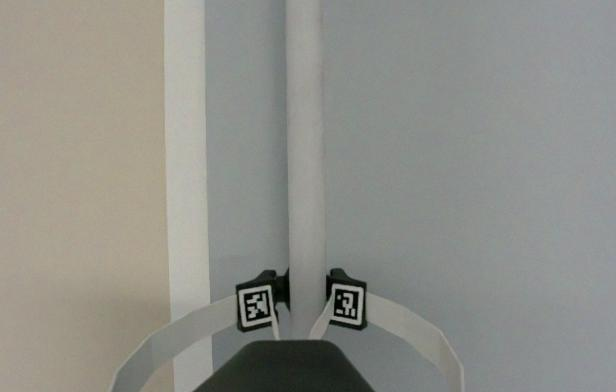

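Request:
move:
  blocking: false
  r2: {"base": {"translate_m": -0.165, "strafe_m": 0.0615}, "joints": {"wrist_yaw_rad": -0.585}, "speeds": {"wrist_yaw_rad": 0.09}, "pace": "slow", "contact_limits": {"translate_m": 0.8}}
  cameras: []

Request:
wait:
  seconds: 4
  cameras: ["r2_wrist_camera", "r1_head_camera"]

Scene clock: 690.07 s.
move: r2 moving
r1.base_odometry: x=-1.089 y=+1.199 heading=-2.404
r1.turned_by_wheels: +0.000
r1.turned_by_imu: +0.000
r1.base_tilt: forward=-1.6 right=+1.3
r1.lidar_m: 0.90 0.91 1.14 2.36 2.48 2.10 1.95 2.04 2.42 2.32 1.20 0.89
r1.base_status: not commanded
r1.joint_positions: lift_m=+0.124 arm_m=+0.000 wrist_yaw_rad=+3.194 wrist_pitch_rad=+0.002 wrist_roll_rad=+0.000 gripper_m=+0.056
r1.joint_status: not commanded
r1.measured_speeds: translate_m=+0.000 strafe_m=+0.000 rotate_rad=+0.000 lift_m=+0.000 arm_m=+0.000 wrist_yaw_rad=+0.000 wrist_pitch_rad=+0.000 wrist_roll_rad=+0.000
r1.motor_effort: lift_m=+20(20) arm_m=-4(4) wheel_0=+2(2) wheel_1=-1(2) wheel_2=+0(0)
r1.servo_current: wrist_yaw_rad=52(59) wrist_pitch_rad=46(46) wrist_roll_rad=59(59) gripper_m=39(39)
r1.hand_pose: x=-0.1216 y=+0.0722 z=+0.3019 quat_wxyz=(-0.026, -0.001, +0.000, +1.000) (m; r1's base frame)
r1.wrist_depth_mm: - 134 134 - - - - / - 121 133 - - - - / - 128 140 - - - - / - 135 193 - - - - / 137 - - - - - - / - 1229 194 1205 196 1160 1138 / - 809 759 798 750 - 798
r2.base_odometry: x=-3.809 y=-1.306 heading=-2.017
r2.turned_by_wheels: -0.001
r2.turned_by_imu: +0.000
r2.base_tilt: forward=-0.6 right=+0.1
r2.lidar_m: 0.57 1.21 2.07 2.55 1.88 1.81 2.92 2.63 0.84 0.48 0.39 0.33
r2.base_status: translate_m moving; strafe_m moving
r2.joint_positions: lift_m=+0.750 arm_m=+0.000 wrist_yaw_rad=-0.722 wrist_pitch_rad=+0.001 wrist_roll_rad=+0.000 gripper_m=-0.019
r2.joint_status: wrist_yaw_rad moving
r2.measured_speeds: translate_m=-0.049 strafe_m=+0.018 rotate_rad=+0.002 lift_m=+0.000 arm_m=+0.000 wrist_yaw_rad=+0.088 wrist_pitch_rad=+0.000 wrist_roll_rad=+0.000
r2.motor_effort: lift_m=+21(21) arm_m=-4(4) wheel_0=-17(20) wheel_1=-5(5) wheel_2=+15(16)
r2.servo_current: wrist_yaw_rad=39(85) wrist_pitch_rad=33(46) wrist_roll_rad=46(52) gripper_m=85(98)
r2.contact_limits: translate_m 0.8
r2.hand_pose: x=+0.3296 y=-0.2562 z=+0.9277 quat_wxyz=(+0.936, +0.000, +0.000, -0.353) (m; r2's base frame)
r2.wrist_depth_mm: 379 359 - 182 - - - / 382 364 - 182 - - - / 384 364 - 183 - - - / 389 366 - - - - - / 389 370 - - - - - / 394 373 180 188 164 - - / 394 375 - 112 - - -
pictures: none
No camera images: "cameras" was empty.

Scene clock: 692.53 s.
earlier move: r2 done
r1.base_odometry: x=-1.089 y=+1.199 heading=-2.404
r1.turned_by_wheels: +0.000
r1.turned_by_imu: +0.000
r1.base_tilt: forward=-1.6 right=+1.3
r1.lidar_m: 0.95 0.92 1.12 2.37 2.45 2.07 1.97 2.07 2.42 2.34 1.22 0.89
r1.base_status: not commanded
r1.joint_positions: lift_m=+0.124 arm_m=+0.000 wrist_yaw_rad=+3.194 wrist_pitch_rad=+0.002 wrist_roll_rad=+0.000 gripper_m=+0.056
r1.joint_status: not commanded
r1.measured_speeds: translate_m=+0.000 strafe_m=+0.000 rotate_rad=+0.000 lift_m=+0.000 arm_m=+0.000 wrist_yaw_rad=+0.000 wrist_pitch_rad=+0.000 wrist_roll_rad=+0.000
r1.motor_effort: lift_m=+20(20) arm_m=-4(4) wheel_0=+2(3) wheel_1=-1(2) wheel_2=+0(0)
r1.servo_current: wrist_yaw_rad=46(65) wrist_pitch_rad=46(46) wrist_roll_rad=39(78) gripper_m=39(46)
r1.hand_pose: x=-0.1216 y=+0.0722 z=+0.3019 quat_wxyz=(-0.026, -0.001, +0.000, +1.000) (m; r1's base frame)
r1.wrist_depth_mm: - 134 133 - - - - / - 121 133 - - - - / - 129 140 - - - - / - 135 194 - - - - / 138 - - - - - - / - 1205 193 1205 195 1160 1118 / - 798 759 809 741 - 809
r2.base_odometry: x=-3.693 y=-1.193 heading=-2.016
r2.turned_by_wheels: +0.001
r2.turned_by_imu: +0.001
r2.base_tilt: forward=-0.6 right=+0.1
r2.lidar_m: 0.77 1.53 2.16 2.62 1.69 1.66 2.85 2.56 1.12 0.56 0.43 0.35
r2.base_status: done
r2.joint_positions: lift_m=+0.750 arm_m=+0.000 wrist_yaw_rad=-0.576 wrist_pitch_rad=+0.001 wrist_roll_rad=+0.000 gripper_m=-0.019
r2.joint_status: all done
r2.measured_speeds: translate_m=+0.000 strafe_m=+0.000 rotate_rad=+0.000 lift_m=+0.000 arm_m=+0.000 wrist_yaw_rad=+0.000 wrist_pitch_rad=+0.000 wrist_roll_rad=+0.000
r2.motor_effort: lift_m=+21(21) arm_m=-4(4) wheel_0=-10(21) wheel_1=-4(6) wheel_2=+15(16)
r2.servo_current: wrist_yaw_rad=59(98) wrist_pitch_rad=39(46) wrist_roll_rad=59(65) gripper_m=85(98)
r2.contact_limits: translate_m 0.8
r2.hand_pose: x=+0.3652 y=-0.2304 z=+0.9277 quat_wxyz=(+0.959, +0.000, +0.000, -0.284) (m; r2's base frame)
r2.wrist_depth_mm: - - - 180 - - - / - - - 181 - - - / - - - 182 - - - / - - - 183 - - - / - - - - - - - / - - 182 187 177 - - / - - - 112 - - -
wait: 2.47 of 4 s (r2 has come to rest)
pictures: r1_head_camera, r2_wrist_camera
Images, in order (width x height): r1_head_camera 420x560, r2_wrist_camera 616x392.

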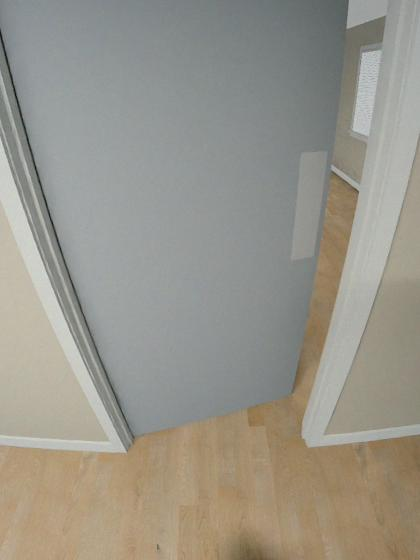

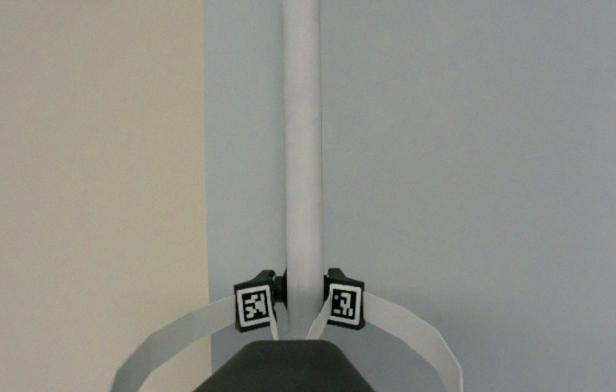

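Request:
move:
  blocking: false
  r2: {"base": {"translate_m": -0.1735, "strafe_m": 0.032}, "joints": {"wrist_yaw_rad": -0.411}, "speeds": {"wrist_yaw_rad": 0.09}, "pace": "slow", "contact_limits": {"translate_m": 0.8}}
  cameras: []

Request:
wait:
  seconds: 4
  cameras: ["r2_wrist_camera"]

Request:
move:
  blocking: false
  r2: {"base": {"translate_m": -0.1765, "strafe_m": 0.001}, "joints": {"wrist_yaw_rad": -0.236}, "speeds": {"wrist_yaw_rad": 0.09}, "pace": "slow", "contact_limits": {"translate_m": 0.8}}
  cameras: []

Request:
wait:
  seconds: 4
  cameras: ["r2_wrist_camera"]

Scene clock: 701.03 s.
move: r2 moving
r1.base_odometry: x=-1.089 y=+1.199 heading=-2.404
r1.turned_by_wheels: +0.000
r1.turned_by_imu: +0.000
r1.base_tilt: forward=-1.6 right=+1.3
r1.lidar_m: 0.95 0.90 1.11 2.38 2.45 2.10 1.96 2.09 2.42 2.33 1.16 0.91
r1.base_status: not commanded
r1.joint_positions: lift_m=+0.124 arm_m=+0.000 wrist_yaw_rad=+3.194 wrist_pitch_rad=+0.002 wrist_roll_rad=+0.000 gripper_m=+0.056
r1.joint_status: not commanded
r1.measured_speeds: translate_m=+0.000 strafe_m=+0.000 rotate_rad=+0.000 lift_m=+0.000 arm_m=+0.000 wrist_yaw_rad=+0.000 wrist_pitch_rad=+0.000 wrist_roll_rad=+0.000
r1.motor_effort: lift_m=+19(20) arm_m=-4(4) wheel_0=+2(2) wheel_1=-1(1) wheel_2=+0(0)
r1.servo_current: wrist_yaw_rad=52(72) wrist_pitch_rad=39(46) wrist_roll_rad=52(59) gripper_m=46(46)
r1.hand_pose: x=-0.1216 y=+0.0722 z=+0.3019 quat_wxyz=(-0.026, -0.001, +0.000, +1.000) (m; r1's base frame)
r1.wrist_depth_mm: - 134 133 - - - - / - 121 133 - - - - / - 128 141 - - - - / - 135 193 - - - - / 137 - - - - - - / - 1229 193 1205 196 1182 1138 / - 820 768 809 741 - 798
r2.base_odometry: x=-3.685 y=-1.183 heading=-2.016
r2.turned_by_wheels: +0.000
r2.turned_by_imu: +0.000
r2.base_tilt: forward=-0.6 right=+0.1
r2.lidar_m: 0.78 1.54 2.15 2.65 1.71 1.66 2.82 2.55 1.12 0.59 0.44 0.35
r2.base_status: translate_m moving; strafe_m moving
r2.joint_positions: lift_m=+0.750 arm_m=+0.000 wrist_yaw_rad=-0.540 wrist_pitch_rad=+0.001 wrist_roll_rad=+0.000 gripper_m=-0.019
r2.joint_status: wrist_yaw_rad moving
r2.measured_speeds: translate_m=-0.048 strafe_m=+0.009 rotate_rad=-0.001 lift_m=+0.000 arm_m=+0.000 wrist_yaw_rad=+0.086 wrist_pitch_rad=+0.000 wrist_roll_rad=+0.000
r2.motor_effort: lift_m=+21(21) arm_m=-4(5) wheel_0=-16(16) wheel_1=-4(6) wheel_2=+17(19)
r2.servo_current: wrist_yaw_rad=59(91) wrist_pitch_rad=46(46) wrist_roll_rad=46(59) gripper_m=85(91)
r2.contact_limits: translate_m 0.8
r2.hand_pose: x=+0.3733 y=-0.2233 z=+0.9277 quat_wxyz=(+0.964, +0.000, +0.000, -0.267) (m; r2's base frame)
r2.wrist_depth_mm: - - - 181 - - - / - - - 183 - - - / - - - 183 - - - / - - - 185 - - - / - - - - - - - / - - 180 187 179 - - / - - - 112 - - -
pictures: none
No camera images: "cameras" was empty.

Scene clock: 703.57 s.
earlier move: r2 done
r1.base_odometry: x=-1.089 y=+1.199 heading=-2.404
r1.turned_by_wheels: +0.000
r1.turned_by_imu: +0.000
r1.base_tilt: forward=-1.6 right=+1.3
r1.lidar_m: 1.04 0.93 1.12 2.37 2.47 2.08 1.96 2.09 2.44 2.33 1.22 0.91
r1.base_status: not commanded
r1.joint_positions: lift_m=+0.124 arm_m=+0.000 wrist_yaw_rad=+3.194 wrist_pitch_rad=+0.002 wrist_roll_rad=+0.000 gripper_m=+0.056
r1.joint_status: not commanded
r1.measured_speeds: translate_m=+0.000 strafe_m=+0.000 rotate_rad=+0.000 lift_m=+0.000 arm_m=+0.000 wrist_yaw_rad=+0.000 wrist_pitch_rad=+0.000 wrist_roll_rad=+0.000
r1.motor_effort: lift_m=+20(20) arm_m=-4(4) wheel_0=+2(3) wheel_1=-1(1) wheel_2=+0(0)
r1.servo_current: wrist_yaw_rad=46(72) wrist_pitch_rad=46(46) wrist_roll_rad=33(65) gripper_m=46(46)
r1.hand_pose: x=-0.1216 y=+0.0722 z=+0.3019 quat_wxyz=(-0.026, -0.001, +0.000, +1.000) (m; r1's base frame)
r1.wrist_depth_mm: - 134 134 - - - - / - 121 134 - - - - / - 129 140 - - - - / - 135 194 - - - - / 137 - - - - - - / - 1229 194 1205 195 1160 1118 / - 809 759 798 741 - 809
r2.base_odometry: x=-3.590 y=-1.051 heading=-2.015
r2.turned_by_wheels: +0.001
r2.turned_by_imu: +0.002
r2.base_tilt: forward=-0.6 right=+0.1
r2.lidar_m: 0.92 1.84 2.28 2.80 1.52 1.51 2.72 2.45 1.36 0.71 0.45 0.36
r2.base_status: done
r2.joint_positions: lift_m=+0.750 arm_m=+0.000 wrist_yaw_rad=-0.400 wrist_pitch_rad=+0.001 wrist_roll_rad=+0.000 gripper_m=-0.019
r2.joint_status: all done
r2.measured_speeds: translate_m=+0.000 strafe_m=+0.000 rotate_rad=+0.000 lift_m=+0.000 arm_m=+0.000 wrist_yaw_rad=+0.000 wrist_pitch_rad=+0.000 wrist_roll_rad=+0.000
r2.motor_effort: lift_m=+21(21) arm_m=-4(5) wheel_0=-6(18) wheel_1=-4(8) wheel_2=+18(19)
r2.servo_current: wrist_yaw_rad=72(91) wrist_pitch_rad=39(46) wrist_roll_rad=52(59) gripper_m=85(98)
r2.contact_limits: translate_m 0.8
r2.hand_pose: x=+0.4026 y=-0.1927 z=+0.9277 quat_wxyz=(+0.980, +0.000, +0.001, -0.198) (m; r2's base frame)
r2.wrist_depth_mm: - - - 180 - - - / - - - 181 - - - / - - - 182 - - - / - - - - - - - / - - - - - - - / - - 183 185 175 - - / - 129 - 112 - - -
wait: 2.53 of 4 s (r2 has come to rest)
pictures: r2_wrist_camera
Images, in order (width x height): r2_wrist_camera 616x392.

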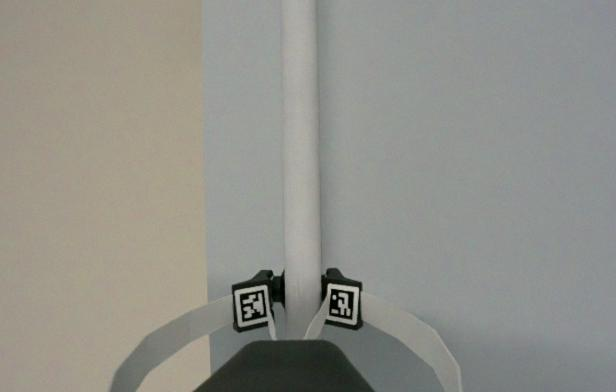

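Scene clock: 704.07 s.
move: r2 moving
r1.base_odometry: x=-1.089 y=+1.199 heading=-2.404
r1.turned_by_wheels: +0.000
r1.turned_by_imu: +0.000
r1.base_tilt: forward=-1.6 right=+1.3
r1.lidar_m: 1.02 0.92 1.11 2.35 2.47 2.06 1.98 2.05 2.42 2.29 1.16 0.88
r1.base_status: not commanded
r1.joint_positions: lift_m=+0.124 arm_m=+0.000 wrist_yaw_rad=+3.194 wrist_pitch_rad=+0.002 wrist_roll_rad=+0.000 gripper_m=+0.056
r1.joint_status: not commanded
r1.measured_speeds: translate_m=+0.000 strafe_m=+0.000 rotate_rad=+0.000 lift_m=+0.000 arm_m=+0.000 wrist_yaw_rad=+0.000 wrist_pitch_rad=+0.000 wrist_roll_rad=+0.000
r1.motor_effort: lift_m=+19(20) arm_m=-4(4) wheel_0=+2(3) wheel_1=-1(1) wheel_2=+0(0)
r1.servo_current: wrist_yaw_rad=46(65) wrist_pitch_rad=46(46) wrist_roll_rad=39(59) gripper_m=46(46)
r1.hand_pose: x=-0.1216 y=+0.0722 z=+0.3019 quat_wxyz=(-0.026, -0.001, +0.000, +1.000) (m; r1's base frame)
r1.wrist_depth_mm: - 133 133 - - - - / - 121 133 - - - - / - 128 141 - - - - / - 134 193 - - - - / 137 - - - - - - / - 1205 193 1205 196 1160 1118 / - 809 759 798 741 - 809
r2.base_odometry: x=-3.584 y=-1.040 heading=-2.015
r2.turned_by_wheels: +0.000
r2.turned_by_imu: +0.000
r2.base_tilt: forward=-0.6 right=+0.1
r2.lidar_m: 0.49 1.88 2.29 2.81 1.52 1.52 2.72 2.43 1.34 0.72 0.47 0.39
r2.base_status: translate_m moving; strafe_m moving
r2.joint_positions: lift_m=+0.750 arm_m=+0.000 wrist_yaw_rad=-0.365 wrist_pitch_rad=+0.001 wrist_roll_rad=+0.000 gripper_m=-0.019
r2.joint_status: wrist_yaw_rad moving
r2.measured_speeds: translate_m=-0.048 strafe_m=+0.000 rotate_rad=+0.001 lift_m=+0.000 arm_m=+0.000 wrist_yaw_rad=+0.085 wrist_pitch_rad=+0.000 wrist_roll_rad=+0.000
r2.motor_effort: lift_m=+21(21) arm_m=-4(5) wheel_0=-10(12) wheel_1=-7(8) wheel_2=+18(21)
r2.servo_current: wrist_yaw_rad=59(91) wrist_pitch_rad=39(46) wrist_roll_rad=52(52) gripper_m=91(91)
r2.contact_limits: translate_m 0.8
r2.hand_pose: x=+0.4092 y=-0.1845 z=+0.9277 quat_wxyz=(+0.983, +0.000, +0.001, -0.181) (m; r2's base frame)
r2.wrist_depth_mm: - - - 181 - - - / - - - 181 - - - / - - - 182 - - - / - - - 183 - - - / - - - - - - - / - - 181 187 178 - - / - - - 112 - - -
pictures: none
No camera images: "cameras" was empty.

Scene clock: 706.60 s.
earlier move: r2 done
r1.base_odometry: x=-1.089 y=+1.199 heading=-2.404
r1.turned_by_wheels: +0.000
r1.turned_by_imu: +0.000
r1.base_tilt: forward=-1.6 right=+1.3
r1.lidar_m: 1.07 0.93 1.11 2.38 2.46 2.04 1.97 2.04 2.42 2.31 1.15 0.89
r1.base_status: not commanded
r1.joint_positions: lift_m=+0.124 arm_m=+0.000 wrist_yaw_rad=+3.194 wrist_pitch_rad=+0.002 wrist_roll_rad=+0.000 gripper_m=+0.056
r1.joint_status: not commanded
r1.measured_speeds: translate_m=+0.000 strafe_m=+0.000 rotate_rad=+0.000 lift_m=+0.000 arm_m=+0.000 wrist_yaw_rad=+0.000 wrist_pitch_rad=+0.000 wrist_roll_rad=+0.000
r1.motor_effort: lift_m=+20(20) arm_m=-4(4) wheel_0=+2(3) wheel_1=-1(2) wheel_2=+0(0)
r1.servo_current: wrist_yaw_rad=33(65) wrist_pitch_rad=46(52) wrist_roll_rad=46(72) gripper_m=39(46)
r1.hand_pose: x=-0.1216 y=+0.0722 z=+0.3019 quat_wxyz=(-0.026, -0.001, +0.000, +1.000) (m; r1's base frame)
r1.wrist_depth_mm: - 133 133 - - - - / - 121 134 - - - - / - 129 140 - - - - / - 135 193 - - - - / 137 - - - - - - / - 1229 193 1205 196 1160 1118 / - 809 759 798 750 - 798
r2.base_odometry: x=-3.513 y=-0.893 heading=-2.015
r2.turned_by_wheels: +0.001
r2.turned_by_imu: +0.002
r2.base_tilt: forward=-0.6 right=+0.0
r2.lidar_m: 0.43 2.15 2.42 2.94 1.41 1.64 2.54 2.30 1.54 0.97 0.54 0.39
r2.base_status: done
r2.joint_positions: lift_m=+0.750 arm_m=+0.000 wrist_yaw_rad=-0.224 wrist_pitch_rad=+0.001 wrist_roll_rad=+0.000 gripper_m=-0.019
r2.joint_status: all done
r2.measured_speeds: translate_m=+0.000 strafe_m=+0.000 rotate_rad=+0.000 lift_m=+0.000 arm_m=+0.000 wrist_yaw_rad=+0.000 wrist_pitch_rad=+0.000 wrist_roll_rad=+0.000
r2.motor_effort: lift_m=+21(21) arm_m=-4(5) wheel_0=-1(14) wheel_1=-5(8) wheel_2=+17(21)
r2.servo_current: wrist_yaw_rad=72(91) wrist_pitch_rad=46(46) wrist_roll_rad=52(59) gripper_m=91(98)
r2.contact_limits: translate_m 0.8
r2.hand_pose: x=+0.4327 y=-0.1492 z=+0.9277 quat_wxyz=(+0.994, +0.000, +0.001, -0.112) (m; r2's base frame)
r2.wrist_depth_mm: - - - 181 - - - / 1983 - - 181 - - - / - - - 182 - - - / - - - 182 - - - / - - - - - - - / - - 183 186 174 - - / - 145 - 112 - - -
wait: 2.53 of 4 s (r2 has come to rest)
pictures: r2_wrist_camera
Images, in order (width x height): r2_wrist_camera 616x392.

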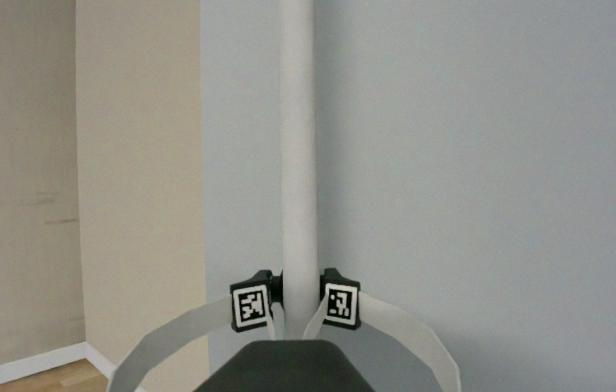

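Request:
move:
  blocking: false
  r2: {"base": {"translate_m": -0.174, "strafe_m": -0.0295}, "joints": {"wrist_yaw_rad": -0.062}, "speeds": {"wrist_yaw_rad": 0.09}, "pace": "slow", "contact_limits": {"translate_m": 0.8}}
  cameras: []

Request:
wait:
  seconds: 4
  cameras: ["r2_wrist_camera"]

Request:
move:
  blocking: false
  r2: {"base": {"translate_m": -0.166, "strafe_m": -0.059}, "joints": {"wrist_yaw_rad": 0.113}, "speeds": {"wrist_yaw_rad": 0.09}, "pace": "slow", "contact_limits": {"translate_m": 0.8}}
  cameras: []

Request:
wait:
  seconds: 4
  cameras: ["r2_wrist_camera", "r1_head_camera"]

Scene clock: 715.77 s.
move: r2 moving
r1.base_odometry: x=-1.089 y=+1.199 heading=-2.404
r1.turned_by_wheels: +0.000
r1.turned_by_imu: +0.000
r1.base_tilt: forward=-1.6 right=+1.3
r1.lidar_m: 1.09 0.91 1.14 2.38 2.45 2.09 1.97 2.05 2.43 2.31 1.22 0.90
r1.base_status: not commanded
r1.joint_positions: lift_m=+0.124 arm_m=+0.000 wrist_yaw_rad=+3.194 wrist_pitch_rad=+0.002 wrist_roll_rad=+0.000 gripper_m=+0.056
r1.joint_status: not commanded
r1.measured_speeds: translate_m=+0.000 strafe_m=+0.000 rotate_rad=+0.000 lift_m=+0.000 arm_m=+0.000 wrist_yaw_rad=+0.000 wrist_pitch_rad=+0.000 wrist_roll_rad=+0.000
r1.motor_effort: lift_m=+20(20) arm_m=-4(4) wheel_0=+2(2) wheel_1=-1(2) wheel_2=+0(0)
r1.servo_current: wrist_yaw_rad=59(72) wrist_pitch_rad=39(46) wrist_roll_rad=52(59) gripper_m=33(46)
r1.hand_pose: x=-0.1216 y=+0.0722 z=+0.3019 quat_wxyz=(-0.026, -0.001, +0.000, +1.000) (m; r1's base frame)
r1.wrist_depth_mm: - 134 133 - - - - / - 121 133 - - - - / - 129 141 - - - - / - 134 193 - - - - / 137 - - - - - - / - 1229 194 1205 196 1160 1118 / - 809 768 798 741 - 809
r2.base_odometry: x=-3.510 y=-0.881 heading=-2.014
r2.turned_by_wheels: +0.000
r2.turned_by_imu: +0.001
r2.base_tilt: forward=-0.6 right=+0.1
r2.lidar_m: 0.44 2.16 2.42 2.96 1.38 1.76 2.52 2.29 1.52 0.97 0.50 0.39
r2.base_status: translate_m moving; strafe_m moving
r2.joint_positions: lift_m=+0.750 arm_m=+0.000 wrist_yaw_rad=-0.189 wrist_pitch_rad=+0.001 wrist_roll_rad=+0.000 gripper_m=-0.019
r2.joint_status: wrist_yaw_rad moving
r2.measured_speeds: translate_m=-0.048 strafe_m=-0.009 rotate_rad=-0.001 lift_m=+0.000 arm_m=+0.000 wrist_yaw_rad=+0.089 wrist_pitch_rad=+0.000 wrist_roll_rad=+0.000
r2.motor_effort: lift_m=+21(21) arm_m=-4(4) wheel_0=-6(6) wheel_1=-9(9) wheel_2=+21(21)
r2.servo_current: wrist_yaw_rad=52(124) wrist_pitch_rad=39(46) wrist_roll_rad=39(59) gripper_m=85(98)
r2.contact_limits: translate_m 0.8
r2.hand_pose: x=+0.4378 y=-0.1399 z=+0.9277 quat_wxyz=(+0.996, +0.000, +0.001, -0.094) (m; r2's base frame)
r2.wrist_depth_mm: - - - 179 - - - / - - - 181 - - - / - - - 183 - - - / - - - 182 - - - / - - - - - - - / - - 182 187 177 - - / 1921 1921 - 112 - - -
pictures: none
No camera images: "cameras" was empty.

Scene clock: 718.30 s.
earlier move: r2 done
r1.base_odometry: x=-1.089 y=+1.199 heading=-2.404
r1.turned_by_wheels: +0.000
r1.turned_by_imu: +0.000
r1.base_tilt: forward=-1.6 right=+1.3
r1.lidar_m: 1.11 0.93 1.11 2.37 2.48 2.07 1.96 2.07 2.42 2.31 1.22 0.89
r1.base_status: not commanded
r1.joint_positions: lift_m=+0.124 arm_m=+0.000 wrist_yaw_rad=+3.194 wrist_pitch_rad=+0.002 wrist_roll_rad=+0.000 gripper_m=+0.056
r1.joint_status: not commanded
r1.measured_speeds: translate_m=+0.000 strafe_m=+0.000 rotate_rad=+0.000 lift_m=+0.000 arm_m=+0.000 wrist_yaw_rad=+0.000 wrist_pitch_rad=+0.000 wrist_roll_rad=+0.000
r1.motor_effort: lift_m=+19(20) arm_m=-4(4) wheel_0=+2(3) wheel_1=-1(2) wheel_2=+0(0)
r1.servo_current: wrist_yaw_rad=39(72) wrist_pitch_rad=39(52) wrist_roll_rad=52(65) gripper_m=39(52)
r1.hand_pose: x=-0.1216 y=+0.0722 z=+0.3019 quat_wxyz=(-0.026, -0.001, +0.000, +1.000) (m; r1's base frame)
r1.wrist_depth_mm: - 134 133 - - - - / - 121 134 - - - - / - 128 140 - - - - / - 135 193 - - - - / 137 - - - - - - / - 1229 194 1205 195 1160 1118 / - 820 759 798 741 - 798
r2.base_odometry: x=-3.465 y=-0.724 heading=-2.014
r2.turned_by_wheels: +0.000
r2.turned_by_imu: +0.002
r2.base_tilt: forward=-0.6 right=+0.1
r2.lidar_m: 0.38 2.38 2.57 3.12 1.29 3.86 2.39 2.16 1.69 1.06 0.62 0.44
r2.base_status: done
r2.joint_positions: lift_m=+0.750 arm_m=+0.000 wrist_yaw_rad=-0.050 wrist_pitch_rad=+0.001 wrist_roll_rad=+0.000 gripper_m=-0.019
r2.joint_status: all done
r2.measured_speeds: translate_m=+0.000 strafe_m=+0.000 rotate_rad=+0.000 lift_m=+0.000 arm_m=+0.000 wrist_yaw_rad=+0.000 wrist_pitch_rad=+0.000 wrist_roll_rad=+0.000
r2.motor_effort: lift_m=+21(21) arm_m=-4(5) wheel_0=+1(9) wheel_1=-6(10) wheel_2=+17(22)
r2.servo_current: wrist_yaw_rad=65(124) wrist_pitch_rad=39(46) wrist_roll_rad=52(59) gripper_m=85(98)
r2.contact_limits: translate_m 0.8
r2.hand_pose: x=+0.4546 y=-0.1016 z=+0.9277 quat_wxyz=(+1.000, +0.000, +0.001, -0.025) (m; r2's base frame)
r2.wrist_depth_mm: - - - 180 - - - / - - - 181 - - - / - - - 183 - - - / - - - 183 - - - / - - - - - - - / - - 185 185 173 - - / - 1921 - 112 - - -
wait: 2.53 of 4 s (r2 has come to rest)
pictures: r2_wrist_camera
Images, in order (width x height): r2_wrist_camera 616x392.

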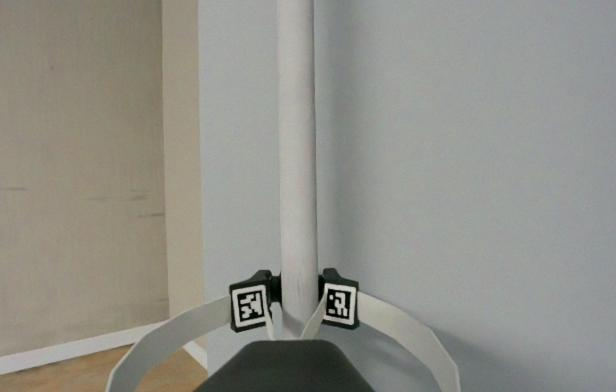

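Scene clock: 718.80 s.
move: r2 moving
r1.base_odometry: x=-1.089 y=+1.199 heading=-2.404
r1.turned_by_wheels: +0.000
r1.turned_by_imu: +0.000
r1.base_tilt: forward=-1.6 right=+1.3
r1.lidar_m: 1.12 0.91 1.10 2.37 2.45 2.07 1.97 2.06 2.44 2.31 1.18 0.91
r1.base_status: not commanded
r1.joint_positions: lift_m=+0.124 arm_m=+0.000 wrist_yaw_rad=+3.194 wrist_pitch_rad=+0.002 wrist_roll_rad=+0.000 gripper_m=+0.056
r1.joint_status: not commanded
r1.measured_speeds: translate_m=+0.000 strafe_m=+0.000 rotate_rad=+0.000 lift_m=+0.000 arm_m=+0.000 wrist_yaw_rad=+0.000 wrist_pitch_rad=+0.000 wrist_roll_rad=+0.000
r1.motor_effort: lift_m=+19(20) arm_m=-4(4) wheel_0=+2(2) wheel_1=-1(1) wheel_2=+0(0)
r1.servo_current: wrist_yaw_rad=59(59) wrist_pitch_rad=46(46) wrist_roll_rad=39(59) gripper_m=33(46)
r1.hand_pose: x=-0.1216 y=+0.0722 z=+0.3019 quat_wxyz=(-0.026, -0.001, +0.000, +1.000) (m; r1's base frame)
r1.wrist_depth_mm: - 134 134 - - - - / - 121 134 - - - - / - 129 140 - - - - / - 135 193 - - - - / 137 - - - - - - / - 1229 194 1205 195 1160 1118 / - 809 759 798 732 - 809
r2.base_odometry: x=-3.464 y=-0.710 heading=-2.013
r2.turned_by_wheels: +0.001
r2.turned_by_imu: +0.001
r2.base_tilt: forward=-0.7 right=+0.0
r2.lidar_m: 0.38 2.37 2.57 3.14 1.31 3.84 2.37 2.15 1.68 1.05 0.62 0.45
r2.base_status: translate_m moving; strafe_m moving
r2.joint_positions: lift_m=+0.750 arm_m=+0.000 wrist_yaw_rad=-0.014 wrist_pitch_rad=+0.001 wrist_roll_rad=+0.000 gripper_m=-0.019
r2.joint_status: wrist_yaw_rad moving
r2.measured_speeds: translate_m=-0.049 strafe_m=-0.017 rotate_rad=-0.003 lift_m=+0.000 arm_m=+0.000 wrist_yaw_rad=+0.087 wrist_pitch_rad=+0.000 wrist_roll_rad=+0.000
r2.motor_effort: lift_m=+21(21) arm_m=-4(4) wheel_0=-1(3) wheel_1=-10(10) wheel_2=+22(23)
r2.servo_current: wrist_yaw_rad=13(91) wrist_pitch_rad=39(46) wrist_roll_rad=39(52) gripper_m=91(98)
r2.contact_limits: translate_m 0.8
r2.hand_pose: x=+0.4581 y=-0.0915 z=+0.9277 quat_wxyz=(+1.000, +0.000, +0.001, -0.007) (m; r2's base frame)
r2.wrist_depth_mm: - - - 180 - - - / - - - 181 - - - / - - - 182 - - - / - - - 182 - - - / - - - - - - - / - - 185 186 176 - - / 1983 1921 - 112 - - -
pictures: none
No camera images: "cameras" was empty.

Scene clock: 721.27 s.
earlier move: r2 done
r1.base_odometry: x=-1.089 y=+1.199 heading=-2.404
r1.turned_by_wheels: +0.000
r1.turned_by_imu: +0.000
r1.base_tilt: forward=-1.6 right=+1.2
r1.lidar_m: 1.19 0.93 1.11 2.36 2.48 2.08 1.96 2.09 2.44 2.31 1.22 0.90
r1.base_status: not commanded
r1.joint_positions: lift_m=+0.124 arm_m=+0.000 wrist_yaw_rad=+3.194 wrist_pitch_rad=+0.002 wrist_roll_rad=+0.000 gripper_m=+0.056
r1.joint_status: not commanded
r1.measured_speeds: translate_m=+0.000 strafe_m=+0.000 rotate_rad=+0.000 lift_m=+0.000 arm_m=+0.000 wrist_yaw_rad=+0.000 wrist_pitch_rad=+0.000 wrist_roll_rad=+0.000
r1.motor_effort: lift_m=+20(20) arm_m=-4(4) wheel_0=+2(2) wheel_1=-1(2) wheel_2=+0(0)
r1.servo_current: wrist_yaw_rad=39(65) wrist_pitch_rad=46(52) wrist_roll_rad=26(65) gripper_m=39(46)
r1.hand_pose: x=-0.1216 y=+0.0722 z=+0.3019 quat_wxyz=(-0.026, -0.001, +0.000, +1.000) (m; r1's base frame)
r1.wrist_depth_mm: - 134 134 - - - - / - 121 133 - - - - / - 128 140 - - - - / - 135 193 - - - - / 138 - - - - - - / - 1229 193 1182 195 1182 1118 / - 809 768 809 741 - 798
r2.base_odometry: x=-3.447 y=-0.549 heading=-2.012
r2.turned_by_wheels: +0.001
r2.turned_by_imu: +0.002
r2.base_tilt: forward=-0.7 right=+0.1
r2.lidar_m: 0.40 2.54 2.73 1.59 1.25 3.46 2.22 2.01 1.74 1.13 0.75 0.49
r2.base_status: done
r2.joint_positions: lift_m=+0.750 arm_m=+0.000 wrist_yaw_rad=+0.125 wrist_pitch_rad=+0.001 wrist_roll_rad=+0.000 gripper_m=-0.019
r2.joint_status: all done
r2.measured_speeds: translate_m=+0.000 strafe_m=+0.000 rotate_rad=+0.000 lift_m=+0.000 arm_m=+0.000 wrist_yaw_rad=+0.000 wrist_pitch_rad=+0.000 wrist_roll_rad=+0.000
r2.motor_effort: lift_m=+21(21) arm_m=-4(5) wheel_0=+4(6) wheel_1=-5(10) wheel_2=+17(23)
r2.servo_current: wrist_yaw_rad=65(104) wrist_pitch_rad=39(46) wrist_roll_rad=33(59) gripper_m=91(98)
r2.contact_limits: translate_m 0.8
r2.hand_pose: x=+0.4680 y=-0.0509 z=+0.9277 quat_wxyz=(+0.998, +0.000, +0.001, +0.062) (m; r2's base frame)
r2.wrist_depth_mm: - - - 180 - - - / - - - 182 - - - / - - - 182 - - - / - - - 183 - - - / - - - - - - - / - - 185 185 163 - - / - 1921 - 112 - - -
wait: 2.47 of 4 s (r2 has come to rest)
pictures: r1_head_camera, r2_wrist_camera
Images, in order (width x height): r1_head_camera 420x560, r2_wrist_camera 616x392.

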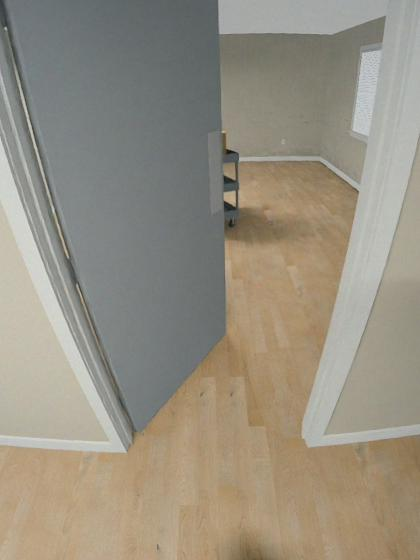

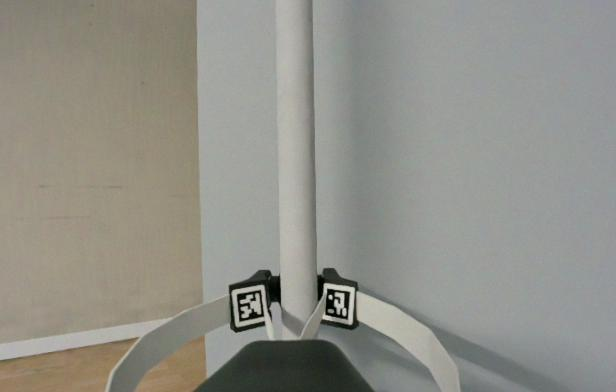

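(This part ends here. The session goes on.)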